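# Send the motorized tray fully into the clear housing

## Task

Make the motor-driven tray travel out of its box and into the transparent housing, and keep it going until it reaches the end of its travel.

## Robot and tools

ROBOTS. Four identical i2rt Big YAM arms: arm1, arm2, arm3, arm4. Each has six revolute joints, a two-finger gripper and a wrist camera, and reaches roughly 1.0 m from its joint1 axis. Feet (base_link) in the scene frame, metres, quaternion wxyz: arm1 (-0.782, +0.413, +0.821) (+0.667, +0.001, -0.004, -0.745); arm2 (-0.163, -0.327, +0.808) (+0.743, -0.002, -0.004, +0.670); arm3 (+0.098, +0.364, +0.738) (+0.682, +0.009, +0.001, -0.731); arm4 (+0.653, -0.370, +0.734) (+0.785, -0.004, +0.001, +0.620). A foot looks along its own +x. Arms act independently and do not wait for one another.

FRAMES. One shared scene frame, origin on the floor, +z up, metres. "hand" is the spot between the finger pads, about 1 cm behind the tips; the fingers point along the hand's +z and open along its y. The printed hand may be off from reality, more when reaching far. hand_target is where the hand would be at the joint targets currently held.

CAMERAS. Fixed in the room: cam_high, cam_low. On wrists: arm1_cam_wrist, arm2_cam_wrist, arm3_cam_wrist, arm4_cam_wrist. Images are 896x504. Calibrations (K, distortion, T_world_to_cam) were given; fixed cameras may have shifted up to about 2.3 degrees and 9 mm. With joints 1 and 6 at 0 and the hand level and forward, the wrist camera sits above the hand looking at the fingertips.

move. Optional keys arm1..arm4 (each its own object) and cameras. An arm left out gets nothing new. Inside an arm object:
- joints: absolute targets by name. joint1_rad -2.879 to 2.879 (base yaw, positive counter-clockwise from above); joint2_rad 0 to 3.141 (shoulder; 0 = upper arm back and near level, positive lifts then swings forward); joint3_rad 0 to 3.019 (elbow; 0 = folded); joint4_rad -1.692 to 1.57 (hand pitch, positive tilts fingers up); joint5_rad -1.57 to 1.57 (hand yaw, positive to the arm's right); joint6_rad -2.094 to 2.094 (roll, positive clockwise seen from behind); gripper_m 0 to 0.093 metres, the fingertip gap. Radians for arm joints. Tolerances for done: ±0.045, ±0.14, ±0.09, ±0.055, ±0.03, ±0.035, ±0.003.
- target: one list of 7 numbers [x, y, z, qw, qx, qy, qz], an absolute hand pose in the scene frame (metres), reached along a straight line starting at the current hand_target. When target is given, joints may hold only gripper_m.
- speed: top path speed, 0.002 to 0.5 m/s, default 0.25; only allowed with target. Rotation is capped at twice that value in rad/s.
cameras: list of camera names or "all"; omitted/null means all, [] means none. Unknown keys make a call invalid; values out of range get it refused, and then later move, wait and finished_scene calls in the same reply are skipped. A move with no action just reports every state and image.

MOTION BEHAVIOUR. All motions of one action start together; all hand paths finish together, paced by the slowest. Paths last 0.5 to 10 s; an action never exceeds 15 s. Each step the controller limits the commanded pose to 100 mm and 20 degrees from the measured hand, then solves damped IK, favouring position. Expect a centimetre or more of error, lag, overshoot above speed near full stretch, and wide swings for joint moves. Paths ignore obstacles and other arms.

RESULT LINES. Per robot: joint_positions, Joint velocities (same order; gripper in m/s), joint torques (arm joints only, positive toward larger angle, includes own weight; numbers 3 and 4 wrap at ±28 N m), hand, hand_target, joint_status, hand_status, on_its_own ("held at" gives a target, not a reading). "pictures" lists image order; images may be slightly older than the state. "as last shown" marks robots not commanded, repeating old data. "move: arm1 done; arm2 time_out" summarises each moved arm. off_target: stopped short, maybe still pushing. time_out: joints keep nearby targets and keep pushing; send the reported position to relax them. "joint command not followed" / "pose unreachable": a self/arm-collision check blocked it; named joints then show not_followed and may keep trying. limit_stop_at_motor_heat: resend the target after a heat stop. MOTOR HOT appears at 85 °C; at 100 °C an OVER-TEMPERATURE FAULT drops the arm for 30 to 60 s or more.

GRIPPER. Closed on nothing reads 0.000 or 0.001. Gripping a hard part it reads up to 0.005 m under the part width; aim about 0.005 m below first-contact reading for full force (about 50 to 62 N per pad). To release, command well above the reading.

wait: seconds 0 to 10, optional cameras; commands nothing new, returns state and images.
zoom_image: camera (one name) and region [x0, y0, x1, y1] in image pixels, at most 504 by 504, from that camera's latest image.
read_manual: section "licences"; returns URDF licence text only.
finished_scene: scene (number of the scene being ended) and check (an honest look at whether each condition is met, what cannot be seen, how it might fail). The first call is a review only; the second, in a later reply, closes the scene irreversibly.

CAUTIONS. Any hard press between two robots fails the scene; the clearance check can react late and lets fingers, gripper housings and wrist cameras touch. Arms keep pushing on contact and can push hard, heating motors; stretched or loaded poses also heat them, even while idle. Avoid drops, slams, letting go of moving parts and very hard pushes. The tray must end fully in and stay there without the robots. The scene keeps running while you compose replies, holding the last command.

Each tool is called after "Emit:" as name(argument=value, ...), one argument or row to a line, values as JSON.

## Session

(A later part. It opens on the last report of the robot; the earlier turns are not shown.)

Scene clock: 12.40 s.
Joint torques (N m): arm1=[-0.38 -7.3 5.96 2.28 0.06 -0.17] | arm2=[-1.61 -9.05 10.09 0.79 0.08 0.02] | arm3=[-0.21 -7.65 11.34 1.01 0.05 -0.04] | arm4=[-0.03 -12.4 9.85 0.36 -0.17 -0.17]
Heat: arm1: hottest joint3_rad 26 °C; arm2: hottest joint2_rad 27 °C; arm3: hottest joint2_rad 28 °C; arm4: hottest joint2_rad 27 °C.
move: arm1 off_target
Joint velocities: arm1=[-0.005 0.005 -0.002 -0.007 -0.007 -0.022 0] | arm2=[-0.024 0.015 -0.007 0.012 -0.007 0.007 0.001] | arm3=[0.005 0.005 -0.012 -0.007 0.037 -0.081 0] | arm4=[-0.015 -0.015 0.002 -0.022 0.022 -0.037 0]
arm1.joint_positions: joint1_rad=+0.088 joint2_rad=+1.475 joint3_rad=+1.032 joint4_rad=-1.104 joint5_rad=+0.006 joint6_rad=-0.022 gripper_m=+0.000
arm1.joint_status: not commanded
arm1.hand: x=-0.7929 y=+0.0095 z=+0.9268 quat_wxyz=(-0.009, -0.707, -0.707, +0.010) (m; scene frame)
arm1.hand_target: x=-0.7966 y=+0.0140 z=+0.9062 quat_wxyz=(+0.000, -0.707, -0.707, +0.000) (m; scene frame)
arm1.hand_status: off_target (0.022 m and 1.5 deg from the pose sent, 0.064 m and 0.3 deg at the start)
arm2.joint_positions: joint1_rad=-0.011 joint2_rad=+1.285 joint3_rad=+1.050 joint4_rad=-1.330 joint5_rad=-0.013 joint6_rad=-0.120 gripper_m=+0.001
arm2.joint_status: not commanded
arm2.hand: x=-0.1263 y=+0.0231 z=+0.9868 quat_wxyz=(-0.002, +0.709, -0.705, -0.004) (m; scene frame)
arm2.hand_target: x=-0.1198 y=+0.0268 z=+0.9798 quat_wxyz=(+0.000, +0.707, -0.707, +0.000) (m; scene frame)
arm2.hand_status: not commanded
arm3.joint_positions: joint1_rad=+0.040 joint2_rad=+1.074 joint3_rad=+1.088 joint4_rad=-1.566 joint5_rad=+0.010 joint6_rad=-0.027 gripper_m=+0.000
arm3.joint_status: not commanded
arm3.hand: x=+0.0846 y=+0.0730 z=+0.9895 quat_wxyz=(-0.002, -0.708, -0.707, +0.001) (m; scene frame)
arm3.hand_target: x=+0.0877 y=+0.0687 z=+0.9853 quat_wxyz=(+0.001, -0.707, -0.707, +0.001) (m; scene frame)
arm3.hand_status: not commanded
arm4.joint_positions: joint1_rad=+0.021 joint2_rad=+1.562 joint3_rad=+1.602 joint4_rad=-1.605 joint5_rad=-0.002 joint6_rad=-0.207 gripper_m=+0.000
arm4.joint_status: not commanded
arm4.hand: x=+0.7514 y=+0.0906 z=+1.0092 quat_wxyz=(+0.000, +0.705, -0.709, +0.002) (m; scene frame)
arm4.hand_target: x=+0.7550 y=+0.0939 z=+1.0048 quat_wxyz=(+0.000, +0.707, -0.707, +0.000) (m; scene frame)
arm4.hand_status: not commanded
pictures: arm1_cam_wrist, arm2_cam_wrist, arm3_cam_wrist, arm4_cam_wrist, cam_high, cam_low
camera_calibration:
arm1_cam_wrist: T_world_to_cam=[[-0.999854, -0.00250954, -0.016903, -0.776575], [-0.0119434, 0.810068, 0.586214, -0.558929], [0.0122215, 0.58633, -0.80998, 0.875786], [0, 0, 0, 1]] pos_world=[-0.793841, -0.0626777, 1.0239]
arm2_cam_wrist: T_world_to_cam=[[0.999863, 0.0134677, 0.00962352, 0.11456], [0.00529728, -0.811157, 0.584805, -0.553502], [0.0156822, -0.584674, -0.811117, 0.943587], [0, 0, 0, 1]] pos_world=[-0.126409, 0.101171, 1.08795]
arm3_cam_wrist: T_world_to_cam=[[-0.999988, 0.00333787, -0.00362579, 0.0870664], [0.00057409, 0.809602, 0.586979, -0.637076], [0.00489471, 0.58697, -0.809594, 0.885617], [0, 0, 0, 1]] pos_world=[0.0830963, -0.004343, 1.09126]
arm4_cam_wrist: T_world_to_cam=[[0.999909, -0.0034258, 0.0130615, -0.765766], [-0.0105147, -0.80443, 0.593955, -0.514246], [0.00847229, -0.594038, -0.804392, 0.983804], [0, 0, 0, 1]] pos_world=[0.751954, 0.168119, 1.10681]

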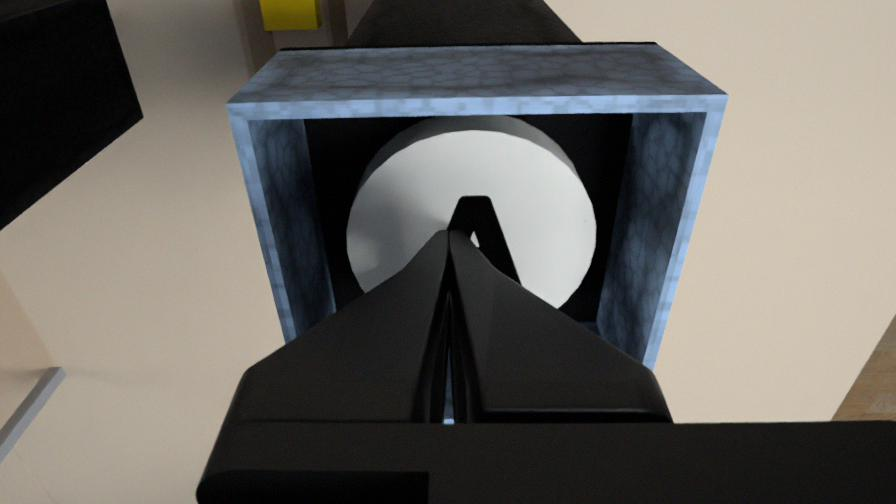

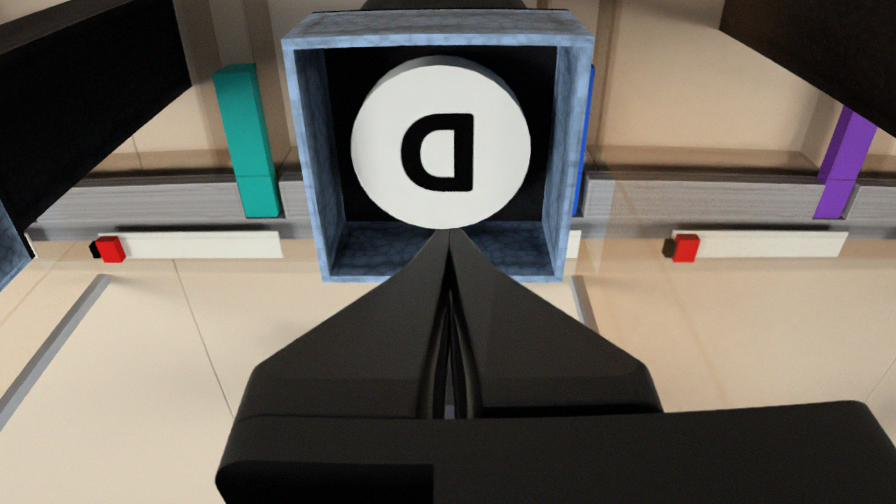

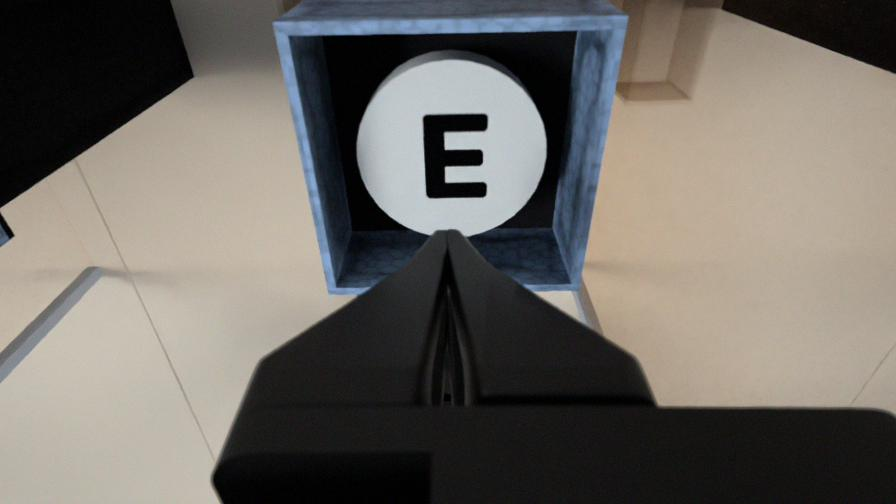

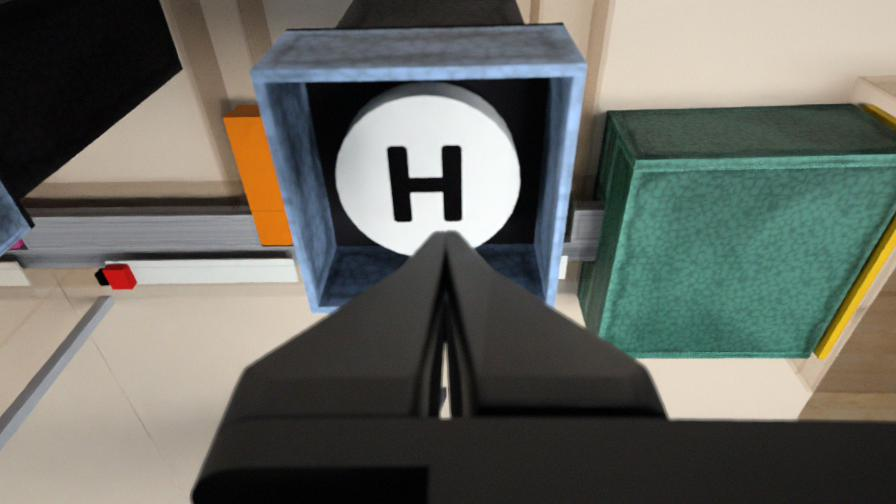

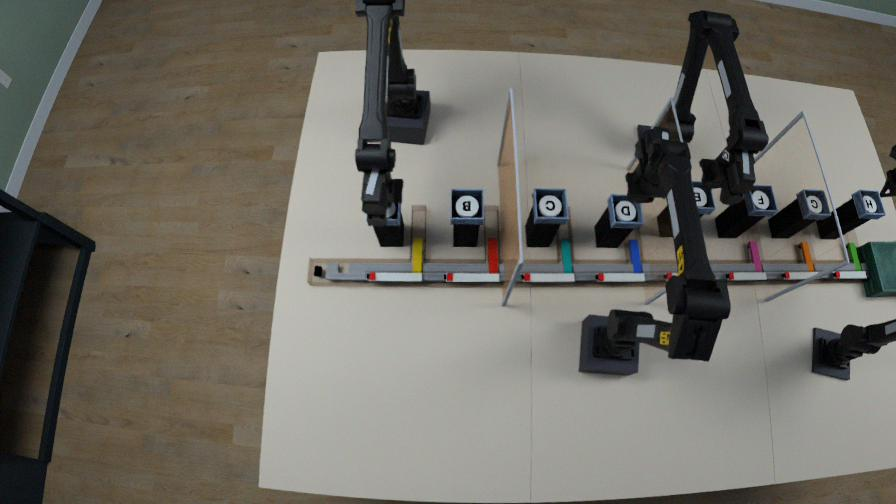

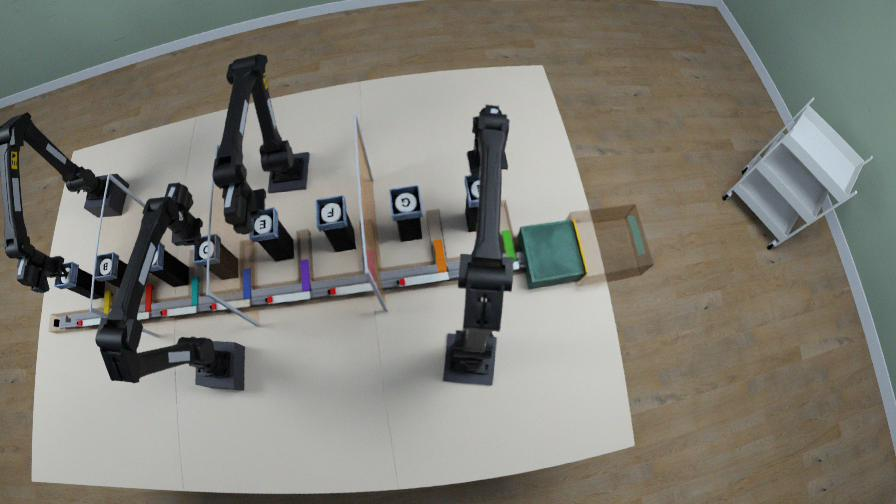

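Emit:
move(
  arm1={"target": [-0.797, 0.014, 0.880, 0, 0.7071, 0.7071, 0], "speed": 0.12},
  cameras=["arm1_cam_wrist", "cam_high", "cam_low"],
)

Scene clock: 13.53 s.
Joint torques (N m): arm1=[-0.26 -4.84 4.82 2.74 0.05 -0.17] | arm2=[-1.26 -9 10.22 0.73 0.08 -0.02] | arm3=[-0.15 -7.71 11.38 0.99 0.04 -0.03] | arm4=[-0.03 -12.45 9.87 0.36 -0.17 -0.17]
Heat: arm1: hottest joint3_rad 26 °C; arm2: hottest joint2_rad 27 °C; arm3: hottest joint2_rad 28 °C; arm4: hottest joint2_rad 27 °C.
move: arm1 off_target
Joint velocities: arm1=[-0.005 -0.005 0.007 -0.012 -0.037 -0.037 0.001] | arm2=[-0.024 0.015 -0.002 0.012 0.007 0.022 0] | arm3=[0.005 -0.005 -0.012 -0.007 -0.066 -0.037 -0.001] | arm4=[-0.005 -0.015 -0.002 0.012 -0.022 0.022 0]
arm1.joint_positions: joint1_rad=+0.088 joint2_rad=+1.467 joint3_rad=+1.005 joint4_rad=-1.048 joint5_rad=+0.006 joint6_rad=-0.023 gripper_m=+0.000
arm1.joint_status: not commanded
arm1.hand: x=-0.7933 y=+0.0064 z=+0.9210 quat_wxyz=(-0.022, -0.707, -0.707, +0.023) (m; scene frame)
arm1.hand_target: x=-0.7966 y=+0.0180 z=+0.8833 quat_wxyz=(+0.000, -0.707, -0.707, -0.001) (m; scene frame)
arm1.hand_status: off_target (0.042 m and 3.7 deg from the pose sent, 0.047 m and 1.5 deg at the start)
arm2, arm3, arm4: as last shown
pictures: arm1_cam_wrist, cam_high, cam_low
camera_calibration:
arm1_cam_wrist: T_world_to_cam=[[-0.99987, -0.0024876, -0.0159565, -0.777903], [-0.0109297, 0.831623, 0.555233, -0.523832], [0.0118886, 0.555335, -0.831542, 0.89271], [0, 0, 0, 1]] pos_world=[-0.79414, -0.062057, 1.02076]

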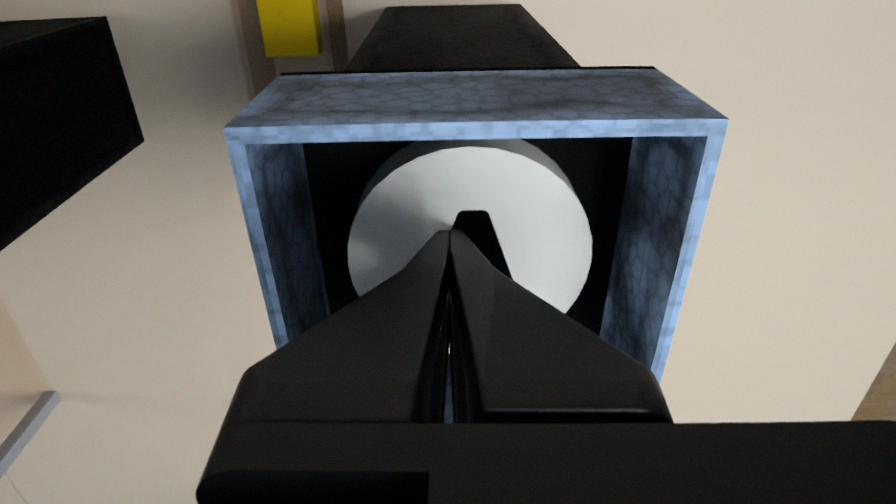

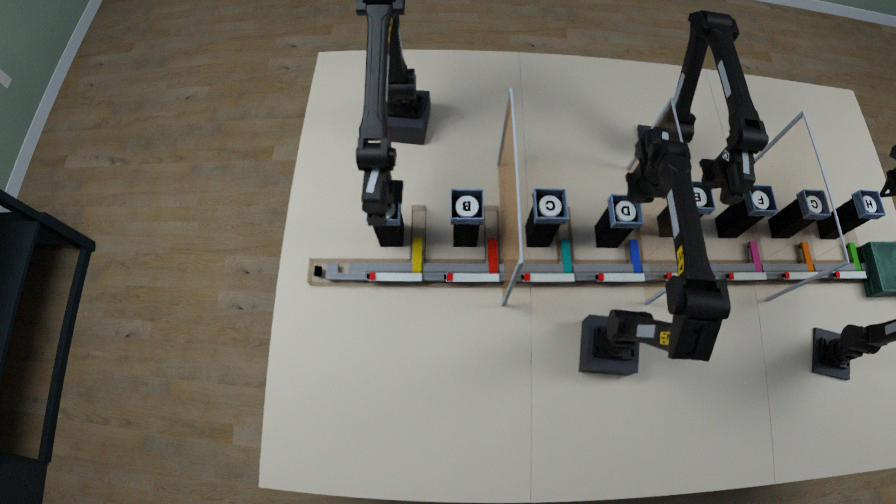

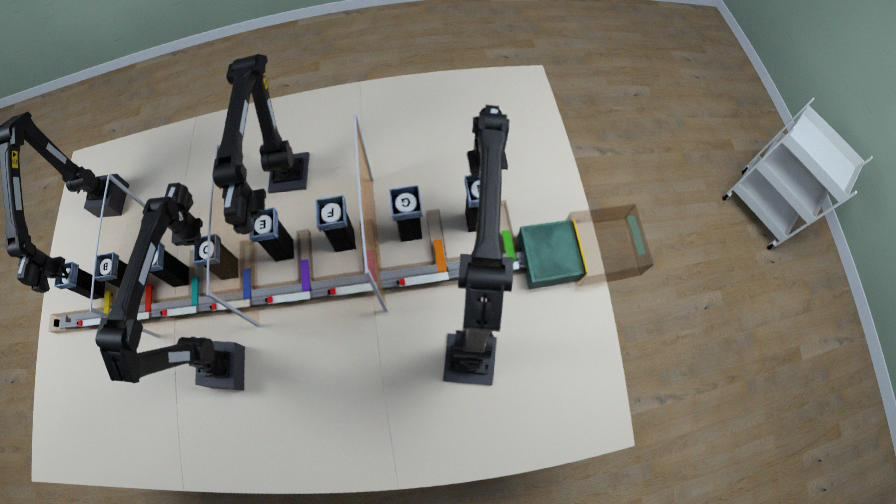

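Emit:
move(
  arm1={"target": [-0.797, 0.020, 0.845, 0, 0.7071, 0.7071, 0], "speed": 0.12},
  cameras=["arm1_cam_wrist", "cam_high", "cam_low"],
)

Scene clock: 14.73 s.
Joint torques (N m): arm1=[-0.26 -0.56 3.26 3.73 0.01 -0.17] | arm2=[-1.44 -9.11 10.18 0.72 0.08 0] | arm3=[-0.38 -7.77 11.37 0.98 0.05 -0.04] | arm4=[-0.03 -12.4 9.85 0.36 -0.17 -0.18]
Heat: arm1: hottest joint3_rad 26 °C; arm2: hottest joint2_rad 27 °C; arm3: hottest joint2_rad 28 °C; arm4: hottest joint2_rad 27 °C.
move: arm1 off_target
Joint velocities: arm1=[-0.024 0.005 -0.022 0.012 -0.022 -0.037 -0.001] | arm2=[-0.015 0.005 0.002 -0.002 -0.037 0.037 0] | arm3=[-0.005 0.015 -0.017 0.002 -0.051 0.007 -0.001] | arm4=[-0.015 -0.015 0.002 -0.022 0.051 -0.095 0.001]
arm1.joint_positions: joint1_rad=+0.088 joint2_rad=+1.435 joint3_rad=+0.958 joint4_rad=-0.978 joint5_rad=+0.006 joint6_rad=-0.023 gripper_m=+0.000
arm1.joint_status: not commanded
arm1.hand: x=-0.7932 y=+0.0077 z=+0.9180 quat_wxyz=(-0.042, -0.706, -0.706, +0.043) (m; scene frame)
arm1.hand_target: x=-0.7959 y=+0.0303 z=+0.8548 quat_wxyz=(-0.001, -0.708, -0.707, -0.001) (m; scene frame)
arm1.hand_status: off_target (0.074 m and 6.9 deg from the pose sent, 0.077 m and 3.7 deg at the start)
arm2.joint_positions: joint1_rad=-0.011 joint2_rad=+1.285 joint3_rad=+1.050 joint4_rad=-1.330 joint5_rad=-0.013 joint6_rad=-0.121 gripper_m=+0.001
arm2.joint_status: not commanded
arm2.hand: x=-0.1263 y=+0.0231 z=+0.9868 quat_wxyz=(-0.002, +0.709, -0.705, -0.004) (m; scene frame)
arm2.hand_target: x=-0.1198 y=+0.0268 z=+0.9798 quat_wxyz=(+0.000, +0.707, -0.707, +0.000) (m; scene frame)
arm2.hand_status: not commanded
arm3, arm4: as last shown
pictures: arm1_cam_wrist, cam_high, cam_low
camera_calibration:
arm1_cam_wrist: T_world_to_cam=[[-0.99989, -0.00295273, -0.0145482, -0.779203], [-0.0099361, 0.861238, 0.508104, -0.479418], [0.0110292, 0.508193, -0.861173, 0.916357], [0, 0, 0, 1]] pos_world=[-0.793987, -0.055094, 1.0214]

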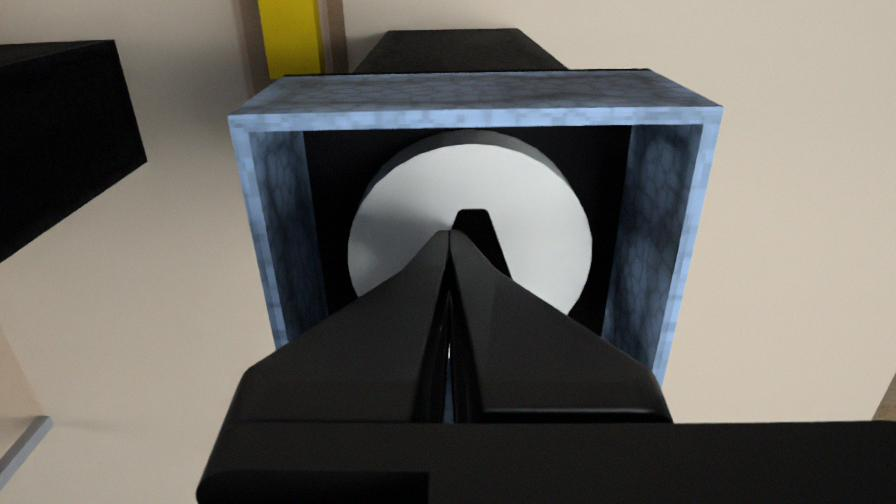

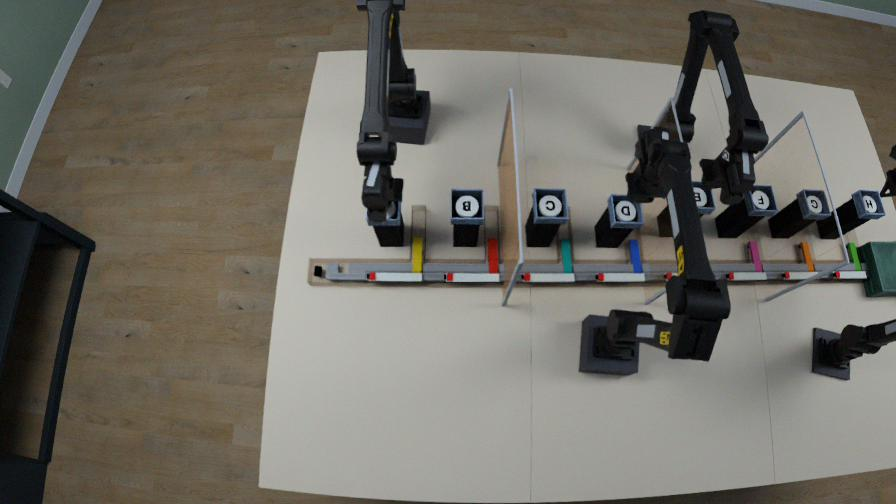

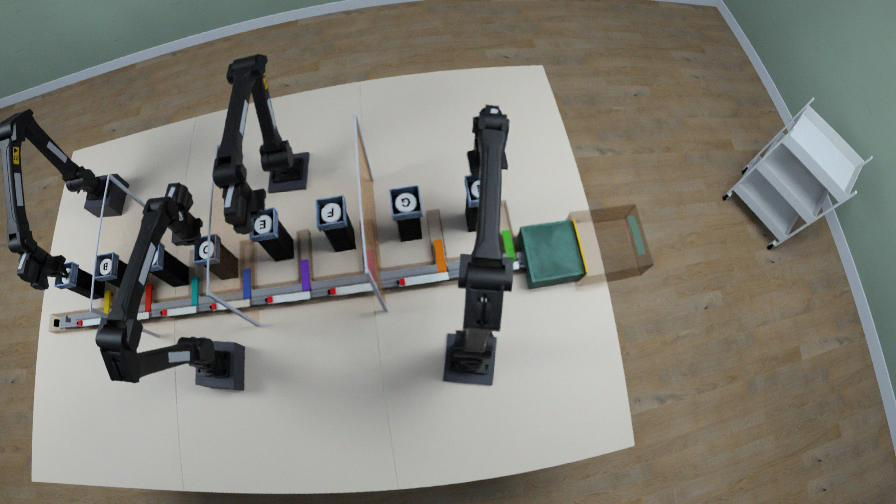

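Emit:
zoom_image(
  camera="cam_high",
  region=[300, 190, 540, 300],
)

Emit:
zoom_image(
  camera="cam_low",
  region=[40, 180, 280, 340],
)

Emit:
zoom_image(
  camera="cam_low",
  region=[260, 180, 560, 320],
)

Scaled by 2.100 from the camera's 896x504 image, which has a finer 1280x720 frame.

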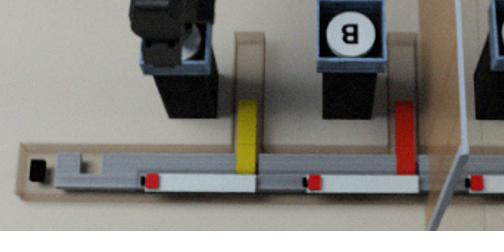

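Scaled by 2.100 from the camera's 896x504 image, which has a finer 1280x720 frame.

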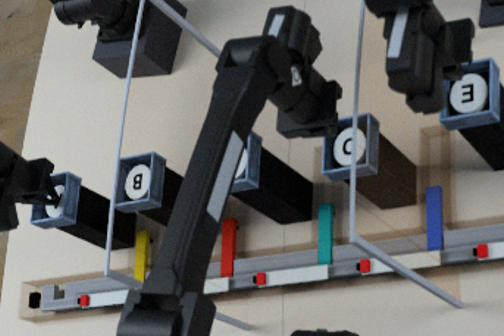

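Scaled by 1.680 from the camera's 896x504 image, which has a finer 1280x720 frame.

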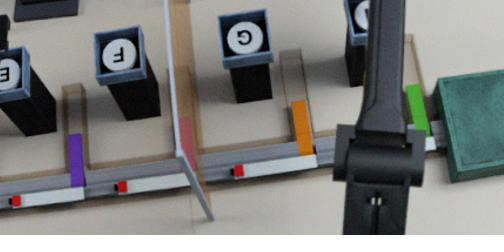

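Emit:
move(
  arm1={"target": [-0.797, 0.012, 0.93, 0, 0.7071, 0.7071, 0], "speed": 0.2},
  arm4={"target": [0.750, 0.084, 0.92, 0, 0.7071, -0.7071, 0], "speed": 0.12},
  cameras=["arm1_cam_wrist", "arm4_cam_wrist", "cam_high", "cam_low"],
)

Scene clock: 17.50 s.
Joint torques (N m): arm1=[-0.21 -6.89 9.88 0.32 0.02 -0.16] | arm2=[-1.67 -9.41 10.17 0.77 0.08 0.01] | arm3=[-0.26 -7.71 11.38 0.99 0.04 -0.04] | arm4=[0.56 -9.58 6.27 1.07 -0.18 -0.11]
Heat: arm1: hottest joint3_rad 26 °C; arm2: hottest joint2_rad 27 °C; arm3: hottest joint2_rad 28 °C; arm4: hottest joint2_rad 27 °C.
move: arm1 done; arm4 off_target
Joint velocities: arm1=[-0.005 0.005 0.002 -0.007 -0.007 0.007 0] | arm2=[-0.015 -0.015 -0.002 -0.022 -0.007 0.066 -0.001] | arm3=[-0.005 -0.015 0.007 -0.002 -0.095 -0.007 0.001] | arm4=[-0.015 -0.015 -0.017 -0.012 -0.007 -0.037 -0.001]
arm1.joint_positions: joint1_rad=+0.086 joint2_rad=+1.450 joint3_rad=+1.018 joint4_rad=-1.128 joint5_rad=+0.006 joint6_rad=-0.023 gripper_m=+0.000
arm1.joint_status: not commanded
arm1.hand: x=-0.7936 y=+0.0206 z=+0.9311 quat_wxyz=(-0.005, -0.708, -0.707, +0.005) (m; scene frame)
arm1.hand_target: x=-0.7969 y=+0.0119 z=+0.9306 quat_wxyz=(-0.001, -0.708, -0.706, +0.000) (m; scene frame)
arm1.hand_status: done (0.009 m and 0.8 deg from the pose sent, 0.013 m and 6.9 deg at the start)
arm2, arm3: as last shown
arm4.joint_positions: joint1_rad=+0.021 joint2_rad=+1.524 joint3_rad=+1.406 joint4_rad=-1.399 joint5_rad=-0.002 joint6_rad=-0.207 gripper_m=+0.000
arm4.joint_status: not commanded
arm4.hand: x=+0.7506 y=+0.0852 z=+0.9516 quat_wxyz=(-0.020, +0.705, -0.709, -0.011) (m; scene frame)
arm4.hand_target: x=+0.7497 y=+0.0823 z=+0.9212 quat_wxyz=(+0.000, +0.707, -0.707, +0.000) (m; scene frame)
arm4.hand_status: off_target (0.032 m and 2.7 deg from the pose sent, 0.089 m and 0.4 deg at the start)
pictures: arm1_cam_wrist, arm4_cam_wrist, cam_high, cam_low
camera_calibration:
arm1_cam_wrist: T_world_to_cam=[[-0.999851, -0.000466495, -0.0172301, -0.776897], [-0.0106619, 0.802183, 0.596983, -0.57928], [0.0135432, 0.597078, -0.802069, 0.866195], [0, 0, 0, 1]] pos_world=[-0.794689, -0.0528599, 1.02718]
arm4_cam_wrist: T_world_to_cam=[[0.999725, -0.00366123, 0.0231543, -0.773611], [-0.0159017, -0.831645, 0.555081, -0.440973], [0.0172239, -0.555296, -0.831474, 0.950159], [0, 0, 0, 1]] pos_world=[0.75002, 0.158055, 1.05272]

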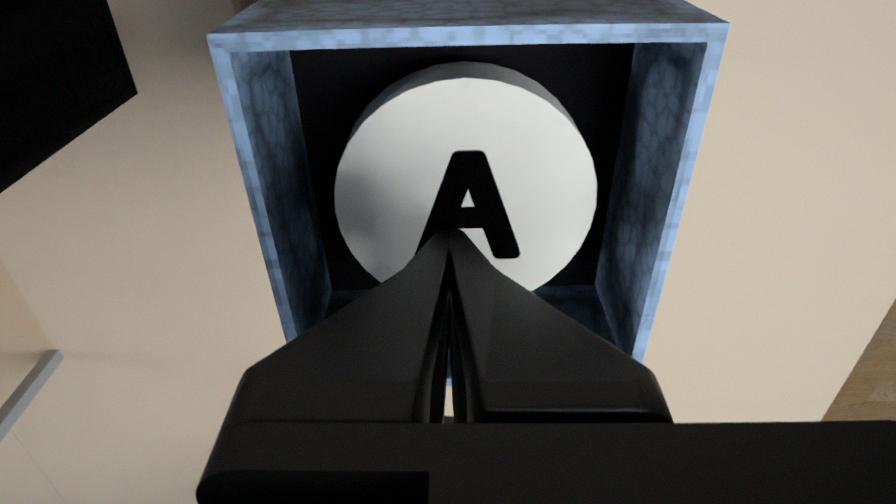

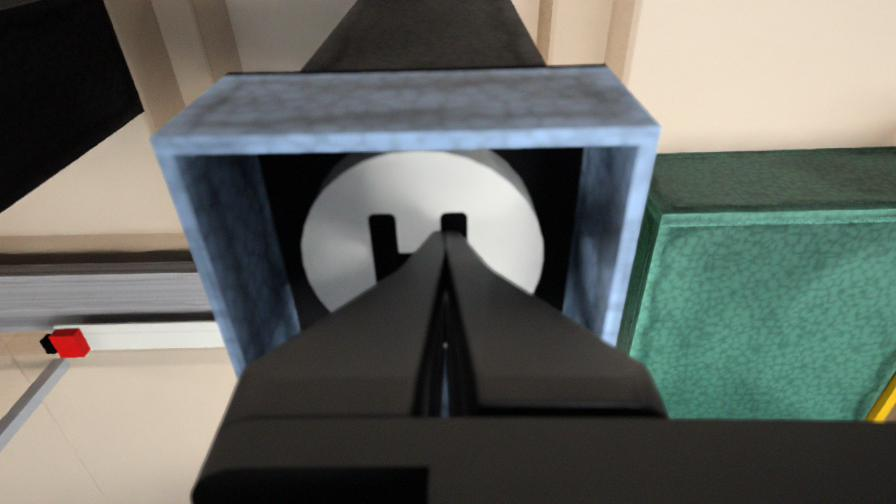

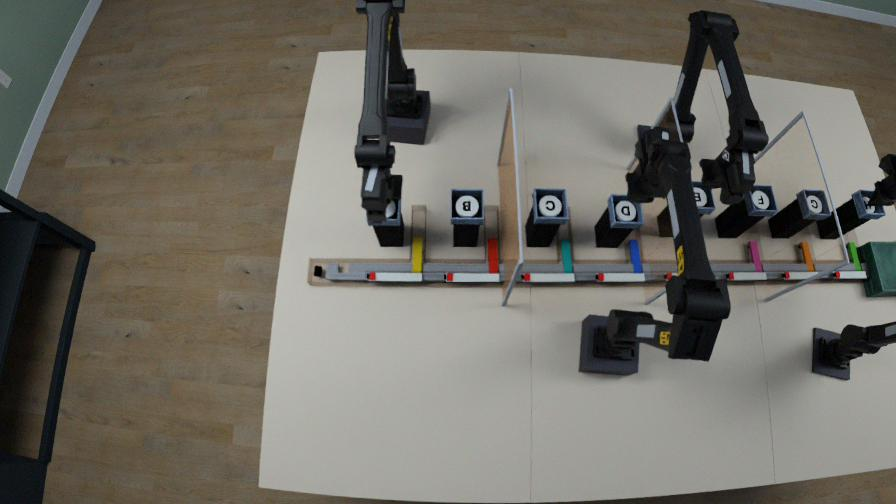

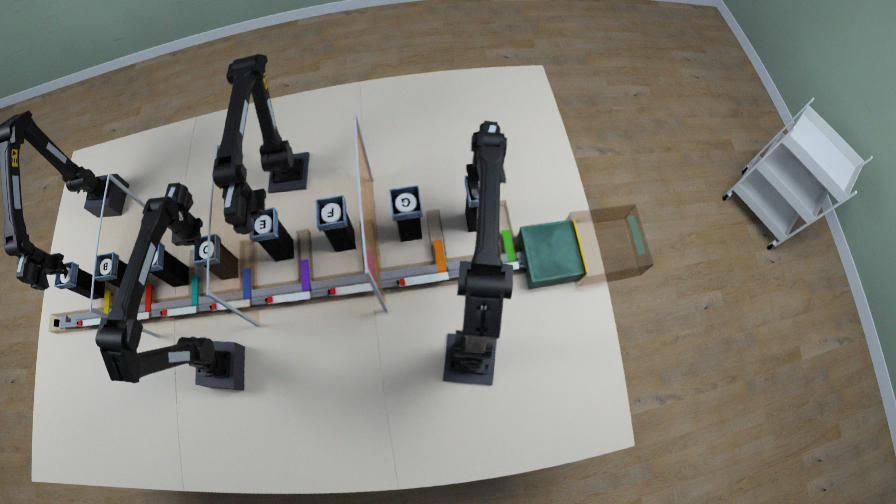

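Emit:
move(
  arm4={"target": [0.747, 0.082, 0.85, 0, 0.7071, -0.7071, 0], "speed": 0.15},
  cameras=["arm4_cam_wrist", "cam_high", "cam_low"],
)

Scene clock: 18.97 s.
Joint torques (N m): arm1=[-0.21 -6.95 9.85 0.29 0.03 -0.16] | arm2=[-1.49 -9.47 10.11 0.68 0.08 0] | arm3=[-0.38 -7.71 11.36 0.96 0.04 -0.04] | arm4=[0.85 -0.5 2.07 1.94 -0.17 -0.06]
Heat: arm1: hottest joint3_rad 27 °C; arm2: hottest joint2_rad 27 °C; arm3: hottest joint2_rad 28 °C; arm4: hottest joint2_rad 27 °C.
move: arm4 off_target
Joint velocities: arm1=[0.005 -0.015 -0.007 0.002 0.051 -0.022 0.001] | arm2=[-0.015 -0.005 -0.022 -0.012 0.022 0.022 0] | arm3=[-0.015 -0.005 -0.007 0.007 0.022 -0.095 0] | arm4=[0.005 -0.005 0.002 -0.017 -0.051 0.022 0.001]
arm1.joint_positions: joint1_rad=+0.086 joint2_rad=+1.450 joint3_rad=+1.018 joint4_rad=-1.128 joint5_rad=+0.006 joint6_rad=-0.023 gripper_m=+0.000
arm1.joint_status: not commanded
arm1.hand: x=-0.7936 y=+0.0206 z=+0.9311 quat_wxyz=(-0.005, -0.708, -0.707, +0.005) (m; scene frame)
arm1.hand_target: x=-0.7969 y=+0.0119 z=+0.9306 quat_wxyz=(-0.001, -0.708, -0.706, +0.000) (m; scene frame)
arm1.hand_status: not commanded
arm2, arm3: as last shown
arm4.joint_positions: joint1_rad=+0.021 joint2_rad=+1.446 joint3_rad=+1.299 joint4_rad=-1.249 joint5_rad=-0.002 joint6_rad=-0.207 gripper_m=+0.000
arm4.joint_status: not commanded
arm4.hand: x=+0.7502 y=+0.0835 z=+0.9469 quat_wxyz=(-0.071, +0.703, -0.707, -0.044) (m; scene frame)
arm4.hand_target: x=+0.7446 y=+0.0692 z=+0.8594 quat_wxyz=(+0.000, +0.707, -0.707, +0.000) (m; scene frame)
arm4.hand_status: off_target (0.097 m and 9.6 deg from the pose sent, 0.102 m and 2.7 deg at the start)
pictures: arm4_cam_wrist, cam_high, cam_low
camera_calibration:
arm4_cam_wrist: T_world_to_cam=[[0.998815, -0.0072767, 0.0481108, -0.795804], [-0.0282929, -0.891277, 0.452576, -0.328467], [0.0395868, -0.453401, -0.890427, 0.975822], [0, 0, 0, 1]] pos_world=[0.746938, 0.143893, 1.05584]

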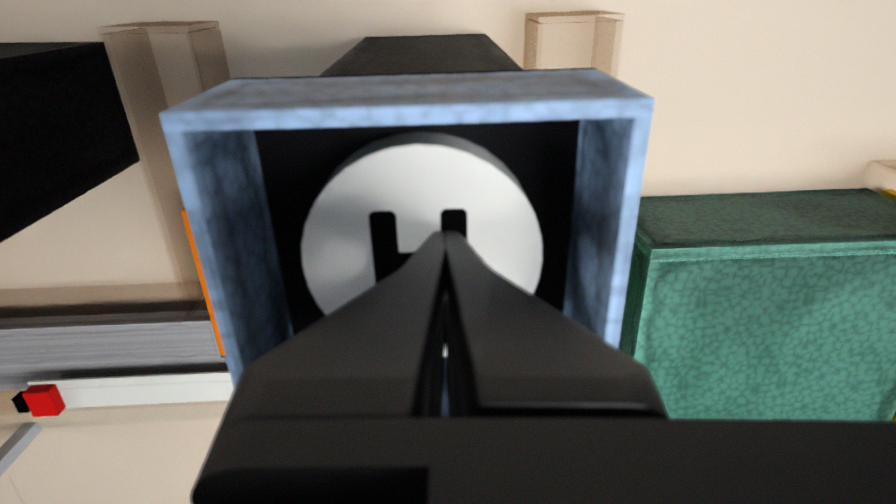

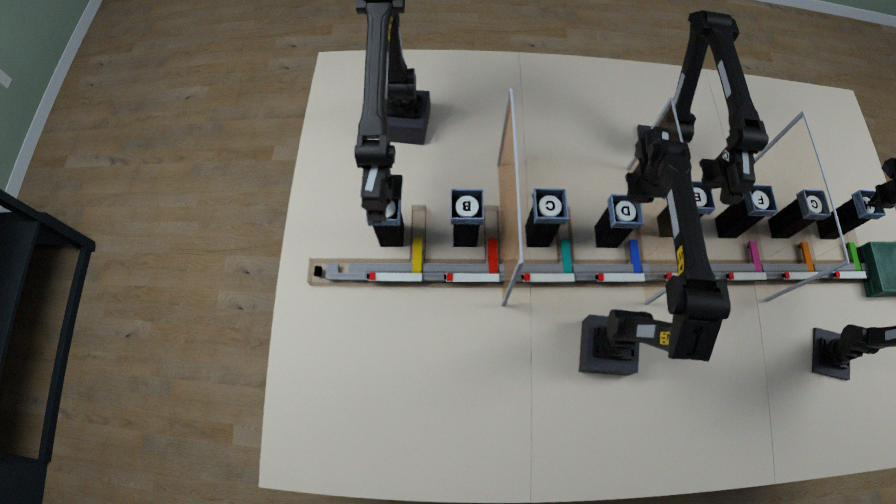

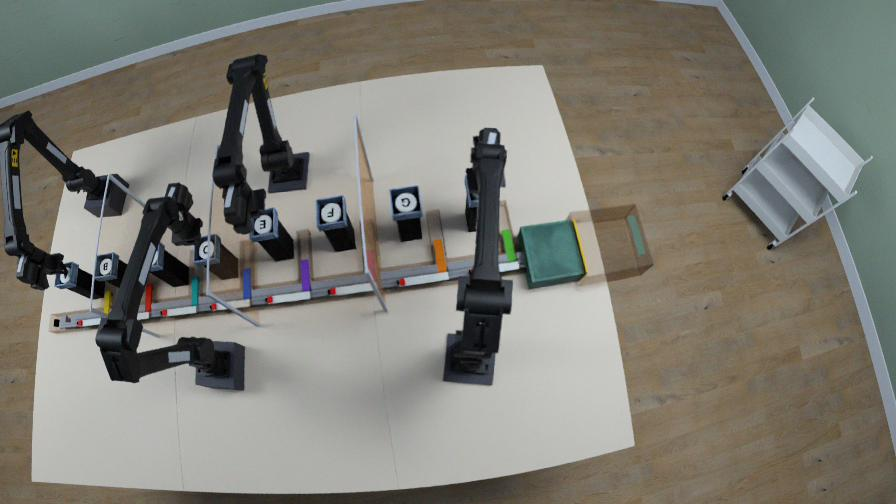

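Emit:
zoom_image(
  camera="cam_low",
  region=[440, 190, 660, 310],
)

Emit:
zoom_image(
  camera="cam_high",
  region=[700, 190, 896, 310],
)

Emit:
zoom_image(
  camera="cam_high",
  region=[480, 190, 680, 310],
)

Scaled by 2.291 from the camera's 896x504 image, which has a finer 1280x720 frame.

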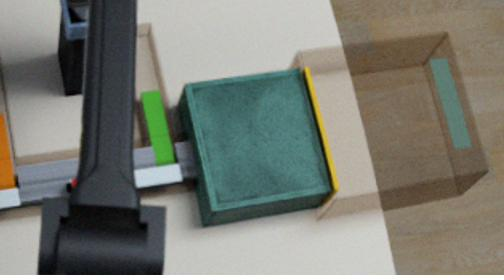

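Scaled by 2.571 from the camera's 896x504 image, which has a finer 1280x720 frame.

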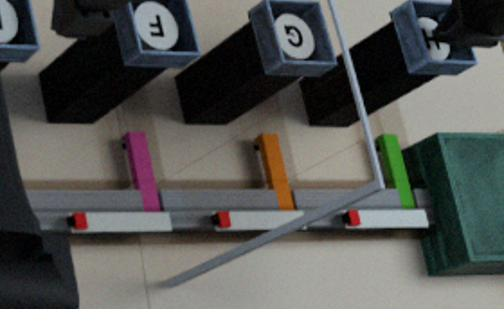

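Scaled by 2.520 from the camera's 896x504 image, which has a finer 1280x720 frame.

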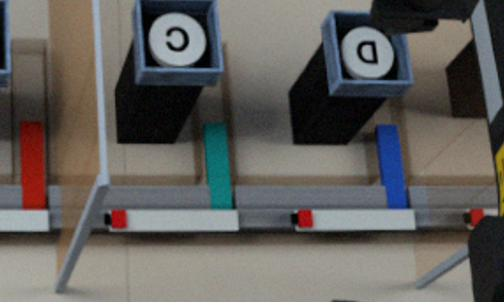

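Emit:
move(
  arm1={"target": [-0.797, 0.018, 0.845, 0, 0.7071, 0.7071, 0], "speed": 0.15},
  arm2={"target": [-0.120, 0.025, 0.850, 0, 0.7071, -0.7071, 0], "speed": 0.15},
  arm3={"target": [0.086, 0.062, 0.870, 0, 0.7071, 0.7071, 0], "speed": 0.15},
)

Scene clock: 21.23 s.
Joint torques (N m): arm1=[-0.15 -0.97 3.18 3.07 0.03 -0.17] | arm2=[-1.44 -2.43 3.37 2.58 0.05 0.04] | arm3=[-1.2 -0.97 3.48 2.61 -0.06 -0.13] | arm4=[0.91 -0.5 2.09 1.92 -0.17 -0.06]
Heat: arm1: hottest joint3_rad 27 °C; arm2: hottest joint2_rad 27 °C; arm3: hottest joint2_rad 28 °C; arm4: hottest joint2_rad 27 °C.
move: arm1 off_target; arm2 off_target; arm3 off_target
Joint velocities: arm1=[0.005 -0.005 -0.007 0.002 -0.051 -0.022 0] | arm2=[-0.005 0.005 -0.022 -0.007 -0.037 -0.022 -0.001] | arm3=[-0.015 -0.024 0.017 -0.012 -0.051 0.037 0.001] | arm4=[-0.015 0.005 -0.002 0.002 0.007 0.051 0]
arm1.joint_positions: joint1_rad=+0.085 joint2_rad=+1.443 joint3_rad=+0.966 joint4_rad=-0.963 joint5_rad=+0.006 joint6_rad=-0.024 gripper_m=+0.000
arm1.joint_status: not commanded
arm1.hand: x=-0.7943 y=+0.0012 z=+0.9183 quat_wxyz=(-0.046, -0.706, -0.705, +0.048) (m; scene frame)
arm1.hand_target: x=-0.7962 y=+0.0279 z=+0.8547 quat_wxyz=(+0.000, -0.707, -0.707, -0.001) (m; scene frame)
arm1.hand_status: off_target (0.075 m and 7.7 deg from the pose sent, 0.086 m and 0.8 deg at the start)
arm2.joint_positions: joint1_rad=-0.011 joint2_rad=+1.323 joint3_rad=+0.888 joint4_rad=-1.013 joint5_rad=-0.013 joint6_rad=-0.121 gripper_m=+0.001
arm2.joint_status: not commanded
arm2.hand: x=-0.1235 y=+0.0416 z=+0.9181 quat_wxyz=(-0.048, +0.709, -0.703, -0.041) (m; scene frame)
arm2.hand_target: x=-0.1219 y=+0.0157 z=+0.8590 quat_wxyz=(+0.001, +0.707, -0.707, +0.000) (m; scene frame)
arm2.hand_status: off_target (0.070 m and 7.2 deg from the pose sent, 0.137 m and 0.7 deg at the start)
arm3.joint_positions: joint1_rad=+0.040 joint2_rad=+1.035 joint3_rad=+0.922 joint4_rad=-1.299 joint5_rad=+0.010 joint6_rad=-0.027 gripper_m=+0.000
arm3.joint_status: not commanded
arm3.hand: x=+0.0847 y=+0.0560 z=+0.9388 quat_wxyz=(-0.050, -0.706, -0.704, +0.052) (m; scene frame)
arm3.hand_target: x=+0.0861 y=+0.0732 z=+0.8781 quat_wxyz=(+0.000, -0.707, -0.707, +0.000) (m; scene frame)
arm3.hand_status: off_target (0.069 m and 8.3 deg from the pose sent, 0.120 m and 0.3 deg at the start)
arm4.joint_positions: joint1_rad=+0.021 joint2_rad=+1.446 joint3_rad=+1.299 joint4_rad=-1.249 joint5_rad=-0.002 joint6_rad=-0.207 gripper_m=+0.000
arm4.joint_status: not commanded
arm4.hand: x=+0.7502 y=+0.0836 z=+0.9469 quat_wxyz=(-0.071, +0.703, -0.707, -0.044) (m; scene frame)
arm4.hand_target: x=+0.7446 y=+0.0694 z=+0.8594 quat_wxyz=(+0.000, +0.707, -0.707, +0.000) (m; scene frame)
arm4.hand_status: not commanded
pictures: arm1_cam_wrist, arm2_cam_wrist, arm3_cam_wrist, arm4_cam_wrist, cam_high, cam_low
camera_calibration:
arm1_cam_wrist: T_world_to_cam=[[-0.9999, -0.00190328, -0.0140427, -0.780784], [-0.00861763, 0.868324, 0.495922, -0.461762], [0.0112498, 0.495993, -0.868253, 0.926622], [0, 0, 0, 1]] pos_world=[-0.795109, -0.0601247, 1.02258]
arm2_cam_wrist: T_world_to_cam=[[0.999615, 0.012894, 0.0245819, 0.0985036], [-0.000690593, -0.873742, 0.486389, -0.406174], [0.0277497, -0.486218, -0.873397, 0.953215], [0, 0, 0, 1]] pos_world=[-0.125198, 0.107308, 1.02767]
arm3_cam_wrist: T_world_to_cam=[[-0.999988, 0.00490284, -0.000163274, 0.0836322], [0.00425645, 0.883733, 0.467971, -0.486326], [0.00243868, 0.467965, -0.883744, 0.931041], [0, 0, 0, 1]] pos_world=[0.0834307, -0.00632229, 1.0504]
arm4_cam_wrist: T_world_to_cam=[[0.99883, -0.00723314, 0.0478209, -0.795499], [-0.0281048, -0.891483, 0.452181, -0.328132], [0.0393608, -0.452996, -0.890643, 0.976225], [0, 0, 0, 1]] pos_world=[0.746921, 0.143948, 1.05588]

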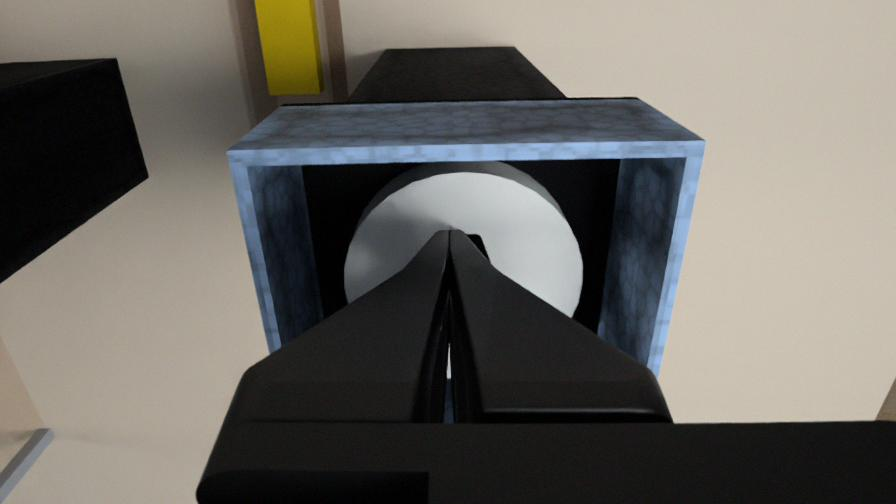

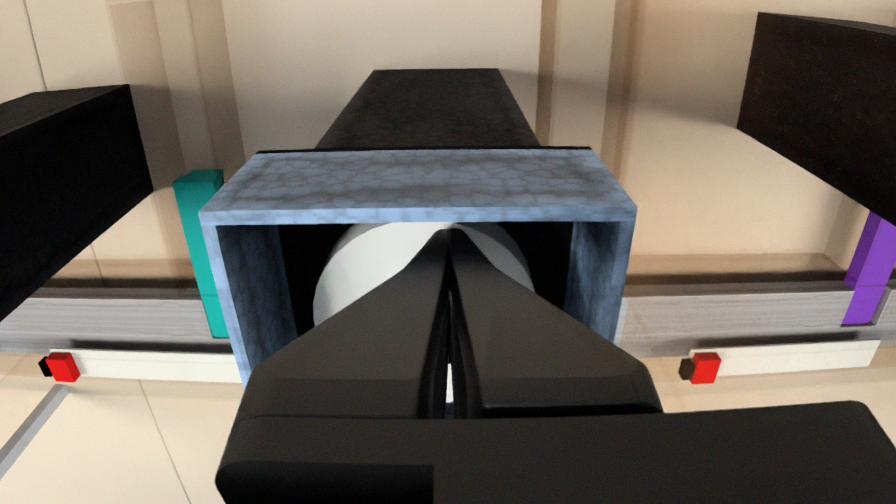

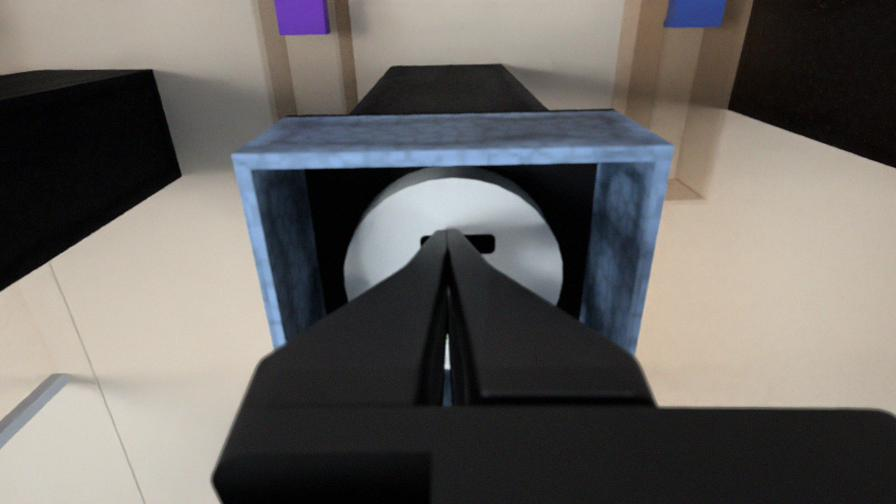

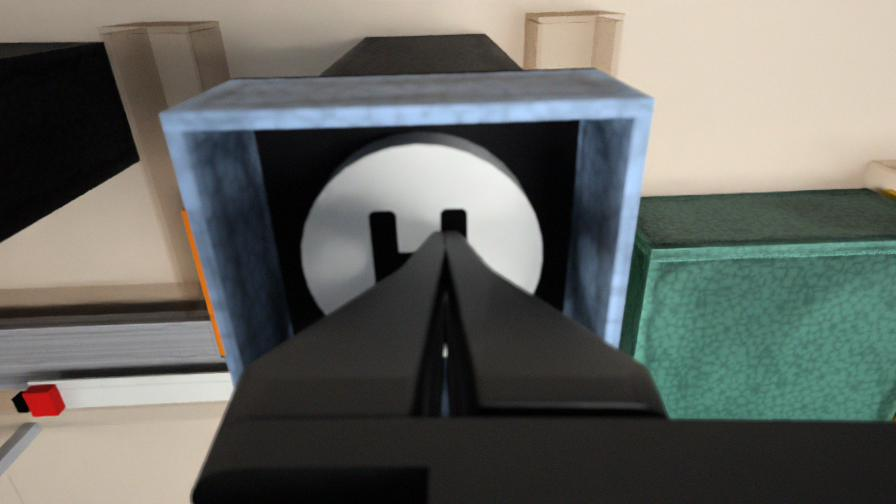

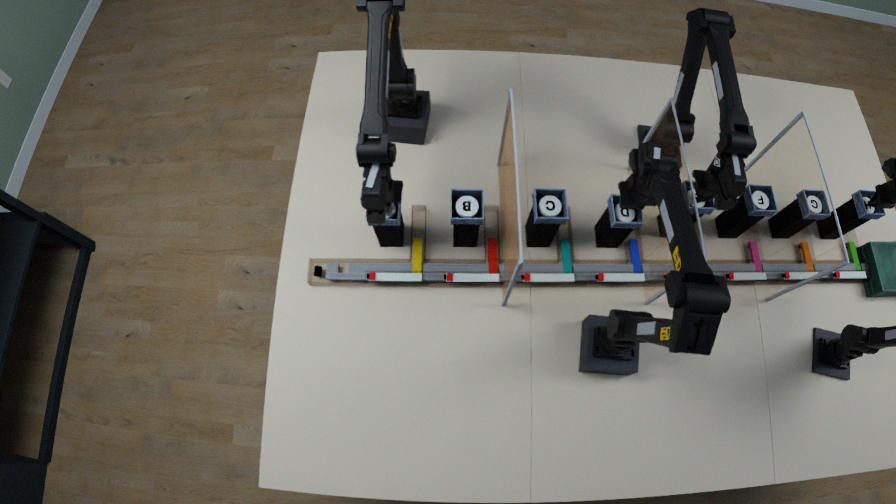

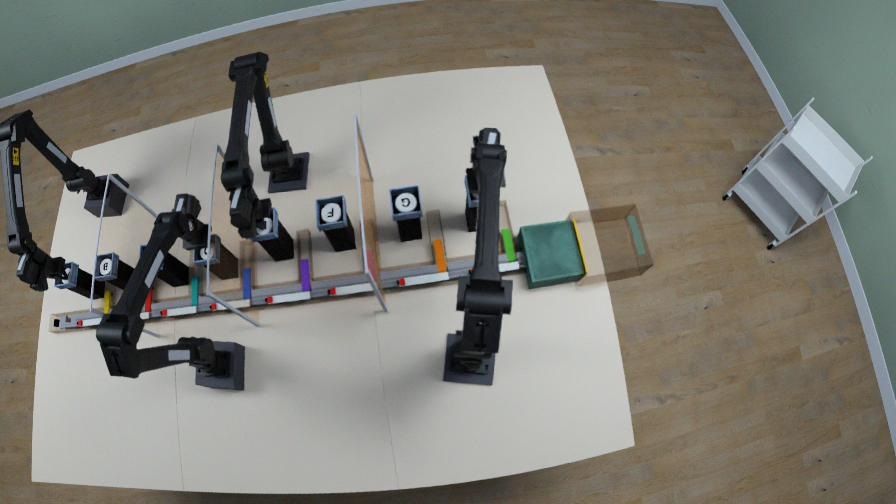

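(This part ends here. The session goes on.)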